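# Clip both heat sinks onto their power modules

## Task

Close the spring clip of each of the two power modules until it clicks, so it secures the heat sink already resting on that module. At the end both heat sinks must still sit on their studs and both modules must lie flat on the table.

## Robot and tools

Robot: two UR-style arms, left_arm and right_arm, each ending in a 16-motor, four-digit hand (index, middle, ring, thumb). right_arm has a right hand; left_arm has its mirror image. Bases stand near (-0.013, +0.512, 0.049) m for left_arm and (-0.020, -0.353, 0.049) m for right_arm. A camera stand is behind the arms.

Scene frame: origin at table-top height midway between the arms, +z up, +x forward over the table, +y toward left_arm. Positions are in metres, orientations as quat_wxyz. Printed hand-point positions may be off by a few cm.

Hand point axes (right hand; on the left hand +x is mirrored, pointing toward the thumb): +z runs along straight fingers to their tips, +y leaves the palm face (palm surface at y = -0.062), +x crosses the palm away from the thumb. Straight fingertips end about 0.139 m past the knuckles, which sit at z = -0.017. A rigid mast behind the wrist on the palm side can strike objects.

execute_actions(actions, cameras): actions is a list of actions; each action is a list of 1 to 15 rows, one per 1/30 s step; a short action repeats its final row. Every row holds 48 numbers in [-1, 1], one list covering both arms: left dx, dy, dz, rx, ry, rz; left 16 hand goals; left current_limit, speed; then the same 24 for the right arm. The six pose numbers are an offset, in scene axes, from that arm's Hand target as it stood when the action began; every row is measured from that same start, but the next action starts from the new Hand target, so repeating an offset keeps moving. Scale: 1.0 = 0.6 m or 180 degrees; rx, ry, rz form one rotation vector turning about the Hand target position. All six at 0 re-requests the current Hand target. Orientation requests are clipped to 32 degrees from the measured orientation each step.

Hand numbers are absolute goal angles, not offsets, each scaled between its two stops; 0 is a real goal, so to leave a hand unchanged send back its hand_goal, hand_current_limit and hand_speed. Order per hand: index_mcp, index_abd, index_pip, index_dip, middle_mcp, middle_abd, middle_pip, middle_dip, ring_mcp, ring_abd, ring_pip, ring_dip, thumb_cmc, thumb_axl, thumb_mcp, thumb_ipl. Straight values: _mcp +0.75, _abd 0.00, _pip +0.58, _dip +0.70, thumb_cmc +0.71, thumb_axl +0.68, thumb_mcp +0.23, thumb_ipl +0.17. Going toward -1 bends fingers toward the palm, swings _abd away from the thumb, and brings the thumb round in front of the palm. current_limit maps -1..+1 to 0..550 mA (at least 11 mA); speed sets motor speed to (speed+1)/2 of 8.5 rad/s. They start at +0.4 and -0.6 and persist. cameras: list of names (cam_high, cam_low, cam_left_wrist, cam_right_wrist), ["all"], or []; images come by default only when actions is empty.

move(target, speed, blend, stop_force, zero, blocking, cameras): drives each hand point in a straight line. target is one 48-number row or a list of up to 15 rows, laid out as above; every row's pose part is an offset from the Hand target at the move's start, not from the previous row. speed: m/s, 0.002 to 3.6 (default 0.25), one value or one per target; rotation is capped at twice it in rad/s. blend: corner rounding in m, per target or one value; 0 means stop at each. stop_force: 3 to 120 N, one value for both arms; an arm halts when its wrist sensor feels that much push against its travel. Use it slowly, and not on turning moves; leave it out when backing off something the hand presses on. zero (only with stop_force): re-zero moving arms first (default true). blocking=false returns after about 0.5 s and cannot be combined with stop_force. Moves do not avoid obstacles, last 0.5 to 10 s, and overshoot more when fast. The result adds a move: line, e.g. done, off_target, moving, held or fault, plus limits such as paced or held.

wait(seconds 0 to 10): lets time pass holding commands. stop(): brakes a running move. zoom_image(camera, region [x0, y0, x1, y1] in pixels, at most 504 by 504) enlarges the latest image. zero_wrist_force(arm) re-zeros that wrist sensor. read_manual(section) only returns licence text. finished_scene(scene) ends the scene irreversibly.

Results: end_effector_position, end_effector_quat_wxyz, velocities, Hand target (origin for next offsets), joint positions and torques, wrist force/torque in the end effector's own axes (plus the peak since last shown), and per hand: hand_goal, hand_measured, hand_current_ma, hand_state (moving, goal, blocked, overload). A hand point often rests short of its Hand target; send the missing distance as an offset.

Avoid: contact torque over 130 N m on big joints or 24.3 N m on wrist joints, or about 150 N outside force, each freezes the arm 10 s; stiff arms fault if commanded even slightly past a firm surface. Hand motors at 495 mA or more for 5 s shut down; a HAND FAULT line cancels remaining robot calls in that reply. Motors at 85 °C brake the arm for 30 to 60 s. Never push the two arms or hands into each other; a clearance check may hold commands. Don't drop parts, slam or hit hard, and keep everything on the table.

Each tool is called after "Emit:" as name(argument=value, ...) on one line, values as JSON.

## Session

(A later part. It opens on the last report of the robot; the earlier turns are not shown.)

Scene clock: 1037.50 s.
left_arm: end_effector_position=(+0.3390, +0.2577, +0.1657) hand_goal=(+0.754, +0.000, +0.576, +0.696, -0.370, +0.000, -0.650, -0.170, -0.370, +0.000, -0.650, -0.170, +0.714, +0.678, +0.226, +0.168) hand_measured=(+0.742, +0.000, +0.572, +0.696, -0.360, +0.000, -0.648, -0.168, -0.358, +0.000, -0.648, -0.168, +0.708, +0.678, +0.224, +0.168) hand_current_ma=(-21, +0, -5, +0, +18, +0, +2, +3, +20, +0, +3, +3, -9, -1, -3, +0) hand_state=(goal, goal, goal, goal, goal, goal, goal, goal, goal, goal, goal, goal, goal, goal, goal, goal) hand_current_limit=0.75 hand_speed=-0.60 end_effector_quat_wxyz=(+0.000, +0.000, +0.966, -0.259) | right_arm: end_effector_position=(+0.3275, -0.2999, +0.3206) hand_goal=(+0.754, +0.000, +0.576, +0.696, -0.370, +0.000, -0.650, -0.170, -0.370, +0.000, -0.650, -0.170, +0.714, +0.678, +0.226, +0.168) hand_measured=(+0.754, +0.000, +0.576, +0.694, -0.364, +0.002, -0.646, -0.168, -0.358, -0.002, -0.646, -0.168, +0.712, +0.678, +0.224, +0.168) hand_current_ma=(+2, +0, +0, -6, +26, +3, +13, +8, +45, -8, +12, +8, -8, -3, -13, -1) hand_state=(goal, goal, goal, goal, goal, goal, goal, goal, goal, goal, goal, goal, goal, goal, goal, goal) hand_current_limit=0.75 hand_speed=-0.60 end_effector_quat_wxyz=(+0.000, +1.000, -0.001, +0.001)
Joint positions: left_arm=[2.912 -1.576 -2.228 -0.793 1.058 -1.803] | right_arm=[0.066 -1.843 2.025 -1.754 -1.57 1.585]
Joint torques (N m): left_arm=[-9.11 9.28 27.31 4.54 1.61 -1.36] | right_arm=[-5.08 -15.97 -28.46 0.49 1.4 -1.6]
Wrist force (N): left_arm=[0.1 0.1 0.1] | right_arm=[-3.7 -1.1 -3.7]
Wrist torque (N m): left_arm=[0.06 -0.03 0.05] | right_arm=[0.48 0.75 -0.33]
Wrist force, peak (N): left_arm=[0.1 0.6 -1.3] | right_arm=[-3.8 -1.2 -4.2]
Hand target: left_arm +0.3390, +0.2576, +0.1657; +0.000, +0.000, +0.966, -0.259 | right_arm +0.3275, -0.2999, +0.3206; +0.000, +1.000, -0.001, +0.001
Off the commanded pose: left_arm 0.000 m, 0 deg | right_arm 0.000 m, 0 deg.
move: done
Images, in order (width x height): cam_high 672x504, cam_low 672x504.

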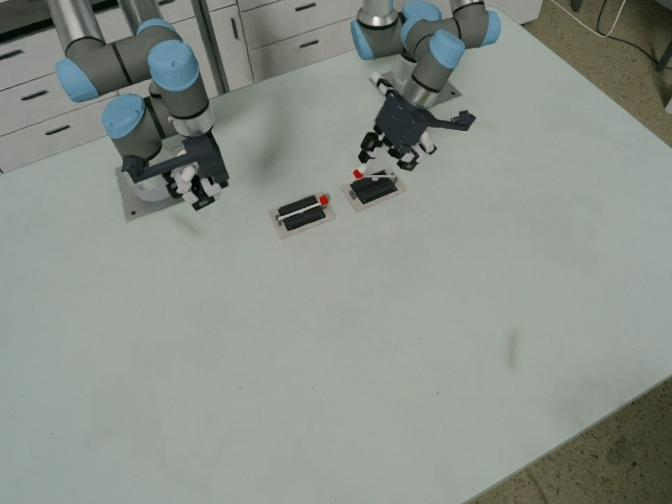

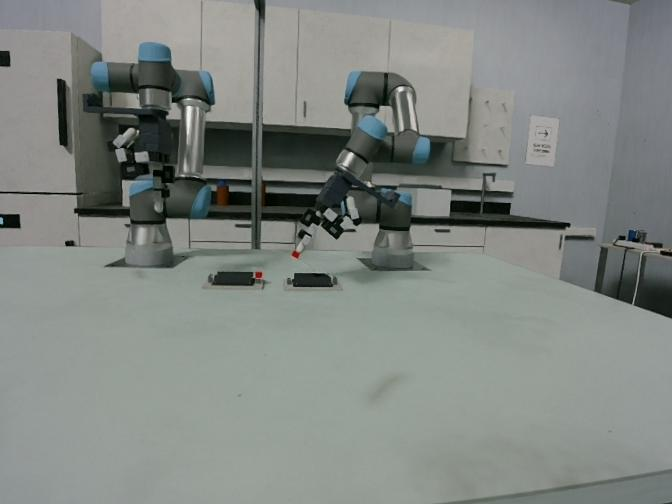

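Emit:
move(target=[[0,-0.064,-0.0003,0.0833,0,0,0.754,0,0.576,0.696,-0.37,0,-0.65,-0.17,-0.37,0,-0.65,-0.17,0.714,0.678,0.226,0.168,0.75,-0.6,0,0,0,0,0,0,0.754,0,0.576,0.696,-0.37,0,-0.65,-0.17,-0.37,0,-0.65,-0.17,0.714,0.678,0.226,0.168,0.75,-0.6],[0,-0.1193,0.0072,0.1667,0,0,0.754,0,0.576,0.696,-0.37,0,-0.65,-0.17,-0.37,0,-0.65,-0.17,0.714,0.678,0.226,0.168,0.75,-0.6,0,0,0,0,0,0,0.754,0,0.576,0.696,-0.37,0,-0.65,-0.17,-0.37,0,-0.65,-0.17,0.714,0.678,0.226,0.168,0.75,-0.6]], speed=0.1, blend=[0.006, 0], cameras=["cam_high", "cam_low"])

Emit:
zoom_image(camera="cam_high", region=[310, 130, 430, 220])

Emit:
zoom_image(camera="cam_low", region=[260, 210, 380, 300])

Scene clock: 1051.70 s.
left_arm: end_effector_position=(+0.3390, +0.1861, +0.1700) hand_goal=(+0.754, +0.000, +0.576, +0.696, -0.370, +0.000, -0.650, -0.170, -0.370, +0.000, -0.650, -0.170, +0.714, +0.678, +0.226, +0.168) hand_measured=(+0.748, +0.000, +0.572, +0.696, -0.360, +0.000, -0.648, -0.168, -0.358, +0.000, -0.648, -0.168, +0.712, +0.678, +0.224, +0.168) hand_current_ma=(-9, +0, -5, +0, +18, +0, +2, +3, +20, +0, +3, +3, -3, -1, -3, +0) hand_state=(goal, goal, goal, goal, goal, goal, goal, goal, goal, goal, goal, goal, goal, goal, goal, goal) hand_current_limit=0.75 hand_speed=-0.60 end_effector_quat_wxyz=(+0.000, +0.000, +1.000, -0.001) | right_arm: end_effector_position=(+0.3275, -0.2999, +0.3206) hand_goal=(+0.754, +0.000, +0.576, +0.696, -0.370, +0.000, -0.650, -0.170, -0.370, +0.000, -0.650, -0.170, +0.714, +0.678, +0.226, +0.168) hand_measured=(+0.754, +0.000, +0.576, +0.694, -0.364, +0.002, -0.646, -0.168, -0.358, -0.002, -0.646, -0.168, +0.712, +0.678, +0.224, +0.168) hand_current_ma=(+2, +0, +0, -6, +26, +3, +13, +8, +45, -8, +12, +8, -8, -3, -13, -1) hand_state=(goal, goal, goal, goal, goal, goal, goal, goal, goal, goal, goal, goal, goal, goal, goal, goal) hand_current_limit=0.75 hand_speed=-0.60 end_effector_quat_wxyz=(+0.000, +1.000, -0.001, +0.001)
Joint positions: left_arm=[2.526 -1.848 -1.891 -0.973 1.57 -2.159] | right_arm=[0.066 -1.843 2.025 -1.754 -1.57 1.585]
Joint torques (N m): left_arm=[-9.29 20.25 28.85 -0.08 2.94 -1.46] | right_arm=[-5.26 -14.39 -29.51 0.56 1.38 -1.42]
Wrist force (N): left_arm=[-0.6 0.4 -0.1] | right_arm=[-4.0 -0.9 -3.6]
Wrist torque (N m): left_arm=[0.10 0.04 -0.06] | right_arm=[0.50 0.78 -0.34]
Wrist force, peak (N): left_arm=[-0.3 0.7 -0.1] | right_arm=[-4.0 -1.2 -4.0]
Hand target: left_arm +0.3390, +0.1861, +0.1700; +0.000, +0.000, +1.000, +0.000 | right_arm +0.3275, -0.2999, +0.3206; +0.000, +1.000, -0.001, +0.001
Off the commanded pose: left_arm 0.000 m, 0 deg | right_arm 0.000 m, 0 deg.
move: done
Images, in order (width x height): cam_high 672x504, cam_low 672x504.

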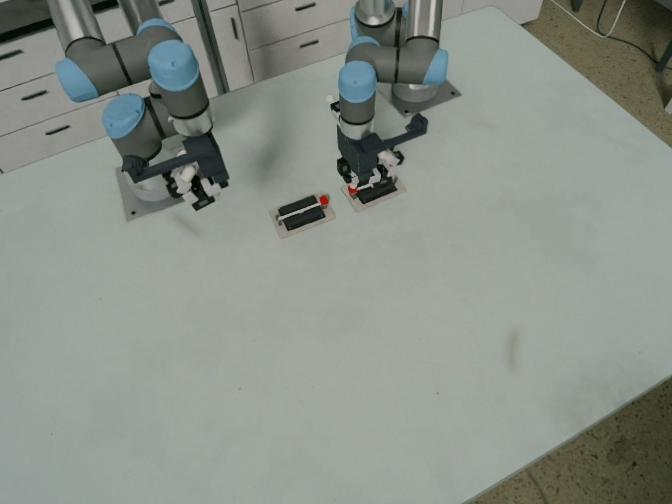

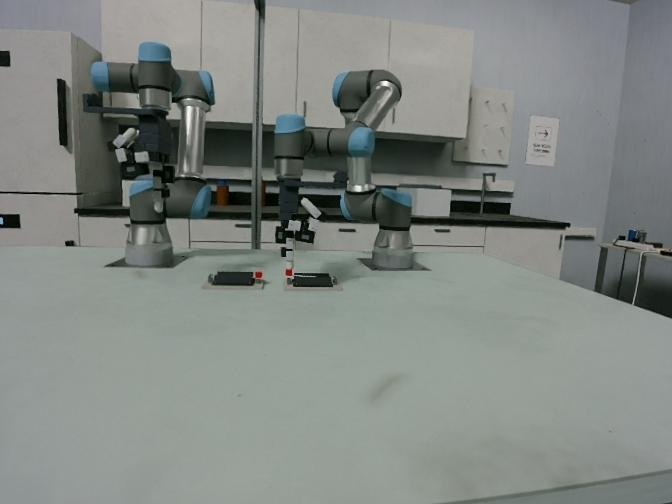

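Scaled by 4.200 from the camera's 672x504 image, which has a finer 960x720 frame.

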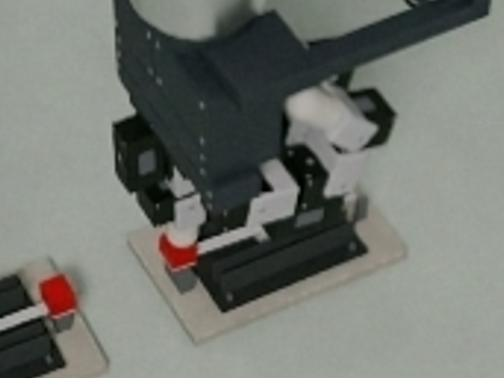

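Scaled by 4.200 from the camera's 672x504 image, which has a finer 960x720 frame.

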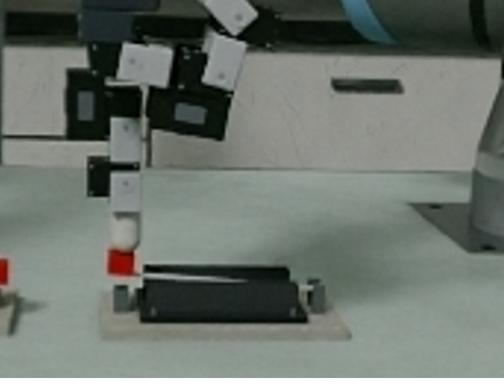

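Emit:
move(target=[0,0,-0.05,0,0,0,0.754,0,0.576,0.696,-0.37,0,-0.65,-0.17,-0.37,0,-0.65,-0.17,0.714,0.678,0.226,0.168,0.75,-0.6,0,0,0,0,0,0,0.754,0,0.576,0.696,-0.37,0,-0.65,-0.17,-0.37,0,-0.65,-0.17,0.714,0.678,0.226,0.168,0.75,-0.6], speed=0.02, stop_force=50)

Emit:
move(target=[0,0,0.03,0,0,0,0.754,0,0.576,0.696,-0.37,0,-0.65,-0.17,-0.37,0,-0.65,-0.17,0.714,0.678,0.226,0.168,0.75,-0.6,0,0,0,0,0,0,0.754,0,0.576,0.696,-0.37,0,-0.65,-0.17,-0.37,0,-0.65,-0.17,0.714,0.678,0.226,0.168,0.75,-0.6], speed=0.05, cameras=["cam_high","cam_low"])

Emit:
zoom_image(camera="cam_low", region=[260, 210, 480, 340])

Scene clock: 1085.30 s.
left_arm: end_effector_position=(+0.3391, +0.1860, +0.1584) hand_goal=(+0.754, +0.000, +0.576, +0.696, -0.370, +0.000, -0.650, -0.170, -0.370, +0.000, -0.650, -0.170, +0.714, +0.678, +0.226, +0.168) hand_measured=(+0.754, +0.004, +0.576, +0.694, -0.360, +0.000, -0.648, -0.168, -0.358, +0.000, -0.648, -0.168, +0.712, +0.678, +0.224, +0.168) hand_current_ma=(-1, +3, -1, -1, +18, +0, +2, +3, +20, +0, +3, +3, -3, -1, -4, +0) hand_state=(goal, goal, goal, goal, goal, goal, goal, goal, goal, goal, goal, goal, goal, goal, goal, goal) hand_current_limit=0.75 hand_speed=-0.60 end_effector_quat_wxyz=(+0.000, +0.000, +1.000, +0.000) | right_arm: end_effector_position=(+0.3275, -0.2999, +0.3206) hand_goal=(+0.754, +0.000, +0.576, +0.696, -0.370, +0.000, -0.650, -0.170, -0.370, +0.000, -0.650, -0.170, +0.714, +0.678, +0.226, +0.168) hand_measured=(+0.754, +0.000, +0.576, +0.694, -0.364, +0.002, -0.646, -0.168, -0.358, -0.002, -0.646, -0.168, +0.712, +0.678, +0.224, +0.168) hand_current_ma=(+2, +0, +0, -6, +26, +3, +13, +8, +45, -8, +12, +8, -8, -3, -13, -1) hand_state=(goal, goal, goal, goal, goal, goal, goal, goal, goal, goal, goal, goal, goal, goal, goal, goal) hand_current_limit=0.75 hand_speed=-0.60 end_effector_quat_wxyz=(+0.000, +1.000, -0.001, +0.001)
Joint positions: left_arm=[2.526 -1.865 -1.905 -0.943 1.57 -2.159] | right_arm=[0.066 -1.843 2.025 -1.754 -1.57 1.585]
Joint torques (N m): left_arm=[-9.21 15.62 9.96 -2.71 2.43 -1.49] | right_arm=[-4.46 -15.05 -29.14 0.58 1.26 -1.44]
Wrist force (N): left_arm=[-0.5 -0.1 -48.6] | right_arm=[-3.6 -1.3 -4.1]
Wrist torque (N m): left_arm=[3.89 1.14 -0.06] | right_arm=[0.50 0.75 -0.33]
Wrist force, peak (N): left_arm=[-0.4 -0.7 -67.4] | right_arm=[-3.6 -1.3 -4.1]
Hand target: left_arm +0.3391, +0.1860, +0.1585; +0.000, +0.000, +1.000, +0.000 (not the last commanded pose) | right_arm +0.3275, -0.2999, +0.3206; +0.000, +1.000, -0.001, +0.001
Off the commanded pose: left_arm 0.018 m, 0 deg | right_arm 0.000 m, 0 deg.
move: contact (left_arm)

Scene clock: 1086.23 s.
left_arm: end_effector_position=(+0.3390, +0.1860, +0.1763) hand_goal=(+0.754, +0.000, +0.576, +0.696, -0.370, +0.000, -0.650, -0.170, -0.370, +0.000, -0.650, -0.170, +0.714, +0.678, +0.226, +0.168) hand_measured=(+0.754, -0.002, +0.576, +0.694, -0.360, +0.000, -0.648, -0.168, -0.358, +0.000, -0.648, -0.168, +0.712, +0.678, +0.224, +0.168) hand_current_ma=(+0, -1, +0, -1, +18, +0, +2, +3, +20, +0, +3, +3, -3, -1, -4, +0) hand_state=(goal, goal, goal, goal, goal, goal, goal, goal, goal, goal, goal, goal, goal, goal, goal, goal) hand_current_limit=0.75 hand_speed=-0.60 end_effector_quat_wxyz=(+0.000, +0.000, +1.000, +0.000) | right_arm: end_effector_position=(+0.3275, -0.2999, +0.3206) hand_goal=(+0.754, +0.000, +0.576, +0.696, -0.370, +0.000, -0.650, -0.170, -0.370, +0.000, -0.650, -0.170, +0.714, +0.678, +0.226, +0.168) hand_measured=(+0.754, +0.000, +0.576, +0.694, -0.364, +0.002, -0.646, -0.168, -0.358, -0.002, -0.646, -0.168, +0.712, +0.678, +0.224, +0.168) hand_current_ma=(+2, +0, +0, -6, +26, +3, +13, +8, +45, -8, +12, +8, -8, -3, -13, -1) hand_state=(goal, goal, goal, goal, goal, goal, goal, goal, goal, goal, goal, goal, goal, goal, goal, goal) hand_current_limit=0.75 hand_speed=-0.60 end_effector_quat_wxyz=(+0.000, +1.000, -0.001, +0.001)
Joint positions: left_arm=[2.526 -1.84 -1.884 -0.989 1.57 -2.159] | right_arm=[0.066 -1.843 2.025 -1.754 -1.57 1.585]
Joint torques (N m): left_arm=[-8.49 38.52 28.89 0.09 2.4 -1.43] | right_arm=[-4.84 -14.49 -27.58 0.65 1.39 -1.54]
Wrist force (N): left_arm=[-0.5 0.6 0.1] | right_arm=[-3.8 -1.1 -3.8]
Wrist torque (N m): left_arm=[0.12 0.03 -0.06] | right_arm=[0.48 0.76 -0.34]
Wrist force, peak (N): left_arm=[-0.2 -0.3 -48.6] | right_arm=[-3.7 -1.3 -4.1]
Hand target: left_arm +0.3391, +0.1860, +0.1765; +0.000, +0.000, +1.000, +0.000 | right_arm +0.3275, -0.2999, +0.3206; +0.000, +1.000, -0.001, +0.001
Off the commanded pose: left_arm 0.000 m, 0 deg | right_arm 0.000 m, 0 deg.
move: done
Images, in order (width x height): cam_high 672x504, cam_low 672x504.

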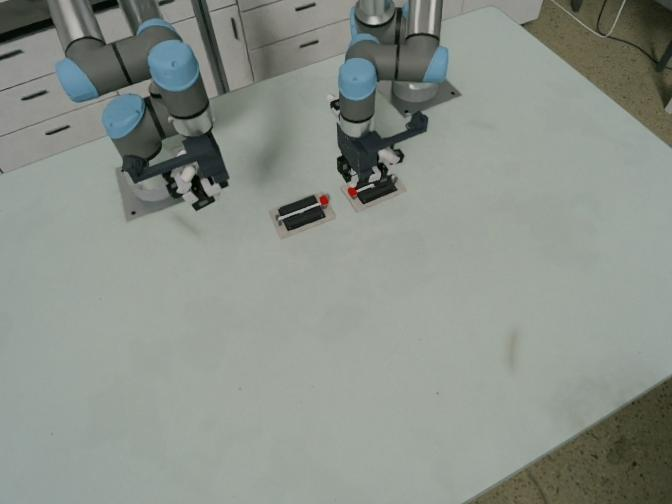

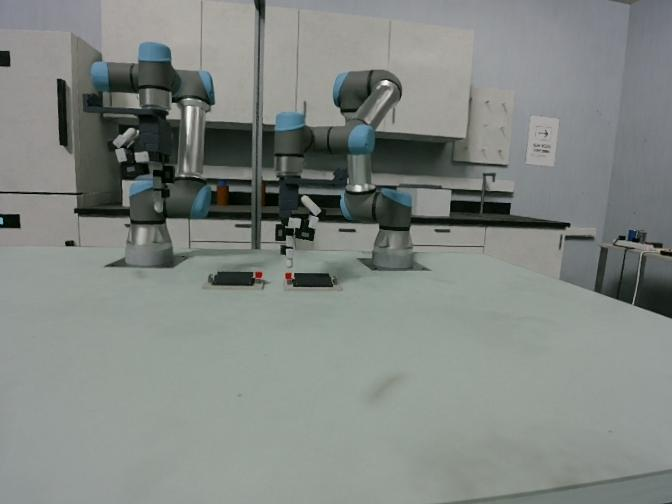

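Scaled by 2.291 from the camera's 672x504 image, which has a finer 960x720 frame.

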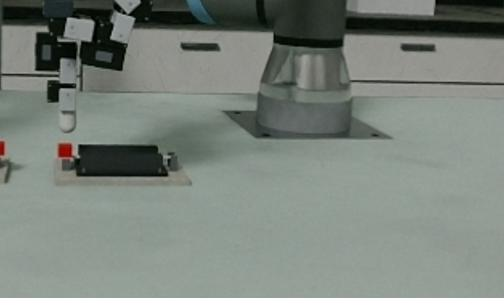

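Emit:
move(target=[[0,0,0.15,0,0,0,0.754,0,0.576,0.696,-0.37,0,-0.65,-0.17,-0.37,0,-0.65,-0.17,0.714,0.678,0.226,0.168,0.75,-0.6,0,0,0,0,0,0,0.754,0,0.576,0.696,-0.37,0,-0.65,-0.17,-0.37,0,-0.65,-0.17,0.714,0.678,0.226,0.168,0.75,-0.6],[0,0.3,0.2,0,0,0,0.754,0,0.576,0.696,-0.37,0,-0.65,-0.17,-0.37,0,-0.65,-0.17,0.714,0.678,0.226,0.168,0.75,-0.6,0,0,0,0,0,0,0.754,0,0.576,0.696,-0.37,0,-0.65,-0.17,-0.37,0,-0.65,-0.17,0.714,0.678,0.226,0.168,0.75,-0.6]], speed=0.15, blend=0.03, cameras=["cam_high","cam_low"])

Emit:
zoom_image(camera="cam_low", region=[190, 240, 360, 310])

Emit:
zoom_image(camera="cam_high", region=[260, 160, 420, 250])

Scene clock: 1099.67 s.
left_arm: end_effector_position=(+0.3390, +0.3659, +0.2964) hand_goal=(+0.754, +0.000, +0.576, +0.696, -0.370, +0.000, -0.650, -0.170, -0.370, +0.000, -0.650, -0.170, +0.714, +0.678, +0.226, +0.168) hand_measured=(+0.754, -0.002, +0.576, +0.694, -0.360, +0.000, -0.648, -0.168, -0.358, +0.000, -0.648, -0.168, +0.712, +0.678, +0.224, +0.168) hand_current_ma=(+0, -1, +0, -1, +18, +0, +2, +3, +20, +0, +3, +3, -3, -1, -4, +0) hand_state=(goal, goal, goal, goal, goal, goal, goal, goal, goal, goal, goal, goal, goal, goal, goal, goal) hand_current_limit=0.75 hand_speed=-0.60 end_effector_quat_wxyz=(+0.000, +0.000, +1.000, +0.000) | right_arm: end_effector_position=(+0.3275, -0.2999, +0.3206) hand_goal=(+0.754, +0.000, +0.576, +0.696, -0.370, +0.000, -0.650, -0.170, -0.370, +0.000, -0.650, -0.170, +0.714, +0.678, +0.226, +0.168) hand_measured=(+0.754, +0.000, +0.576, +0.694, -0.364, +0.002, -0.646, -0.168, -0.358, -0.002, -0.646, -0.168, +0.712, +0.678, +0.224, +0.168) hand_current_ma=(+2, +0, +0, -6, +26, +3, +13, +8, +45, -8, +12, +8, -8, -3, -13, -1) hand_state=(goal, goal, goal, goal, goal, goal, goal, goal, goal, goal, goal, goal, goal, goal, goal, goal) hand_current_limit=0.75 hand_speed=-0.60 end_effector_quat_wxyz=(+0.000, +1.000, -0.001, +0.001)
Joint positions: left_arm=[2.87 -1.436 -1.981 -1.295 1.57 -1.815] | right_arm=[0.066 -1.843 2.025 -1.754 -1.57 1.585]
Joint torques (N m): left_arm=[10.12 23.8 11.64 0.19 -3.09 1.59] | right_arm=[-4.59 -13.56 -27.98 0.62 1.22 -1.51]
Wrist force (N): left_arm=[0.3 0.2 0.2] | right_arm=[-3.6 -1.1 -3.6]
Wrist torque (N m): left_arm=[0.02 -0.03 -0.14] | right_arm=[0.48 0.74 -0.31]
Wrist force, peak (N): left_arm=[-0.5 0.5 1.2] | right_arm=[-3.7 -1.2 -4.1]
Hand target: left_arm +0.3391, +0.3660, +0.2965; +0.000, +0.000, +1.000, +0.000 | right_arm +0.3275, -0.2999, +0.3206; +0.000, +1.000, -0.001, +0.001
Off the commanded pose: left_arm 0.000 m, 0 deg | right_arm 0.000 m, 0 deg.
move: done
Images, in order (width x height): cam_high 672x504, cam_low 672x504.

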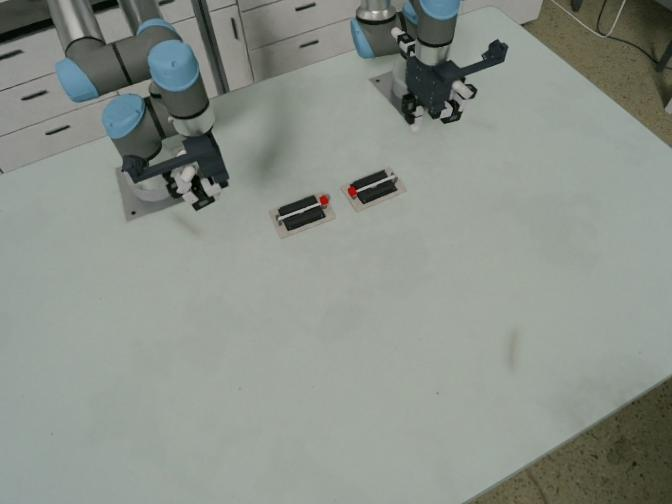

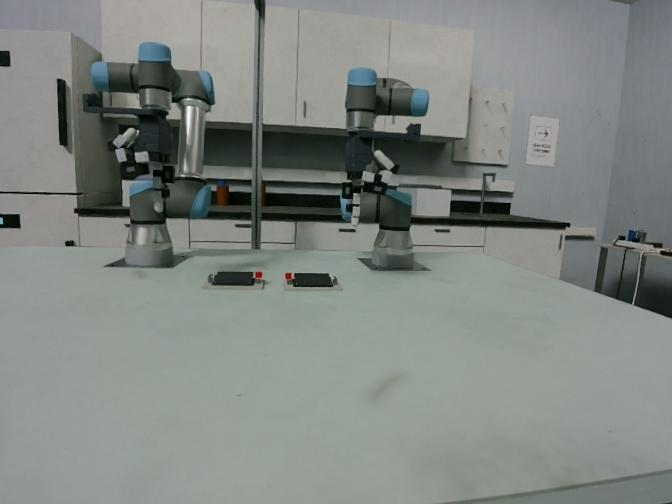

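Scaled by 2.965 from the camera's 672x504 image, which has a finer 960x720 frame.

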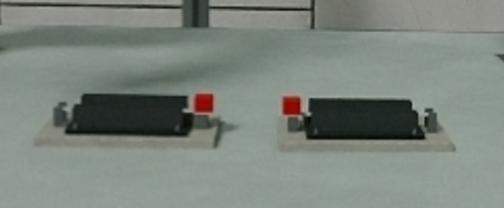

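Scaled by 3.150 from the camera's 672x504 image, which has a finer 960x720 frame.

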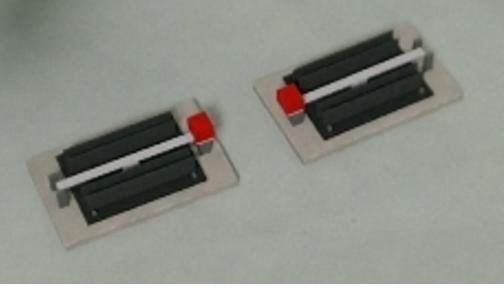

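Emit:
finished_scene(scene=1)

The scene is finished: the task was done.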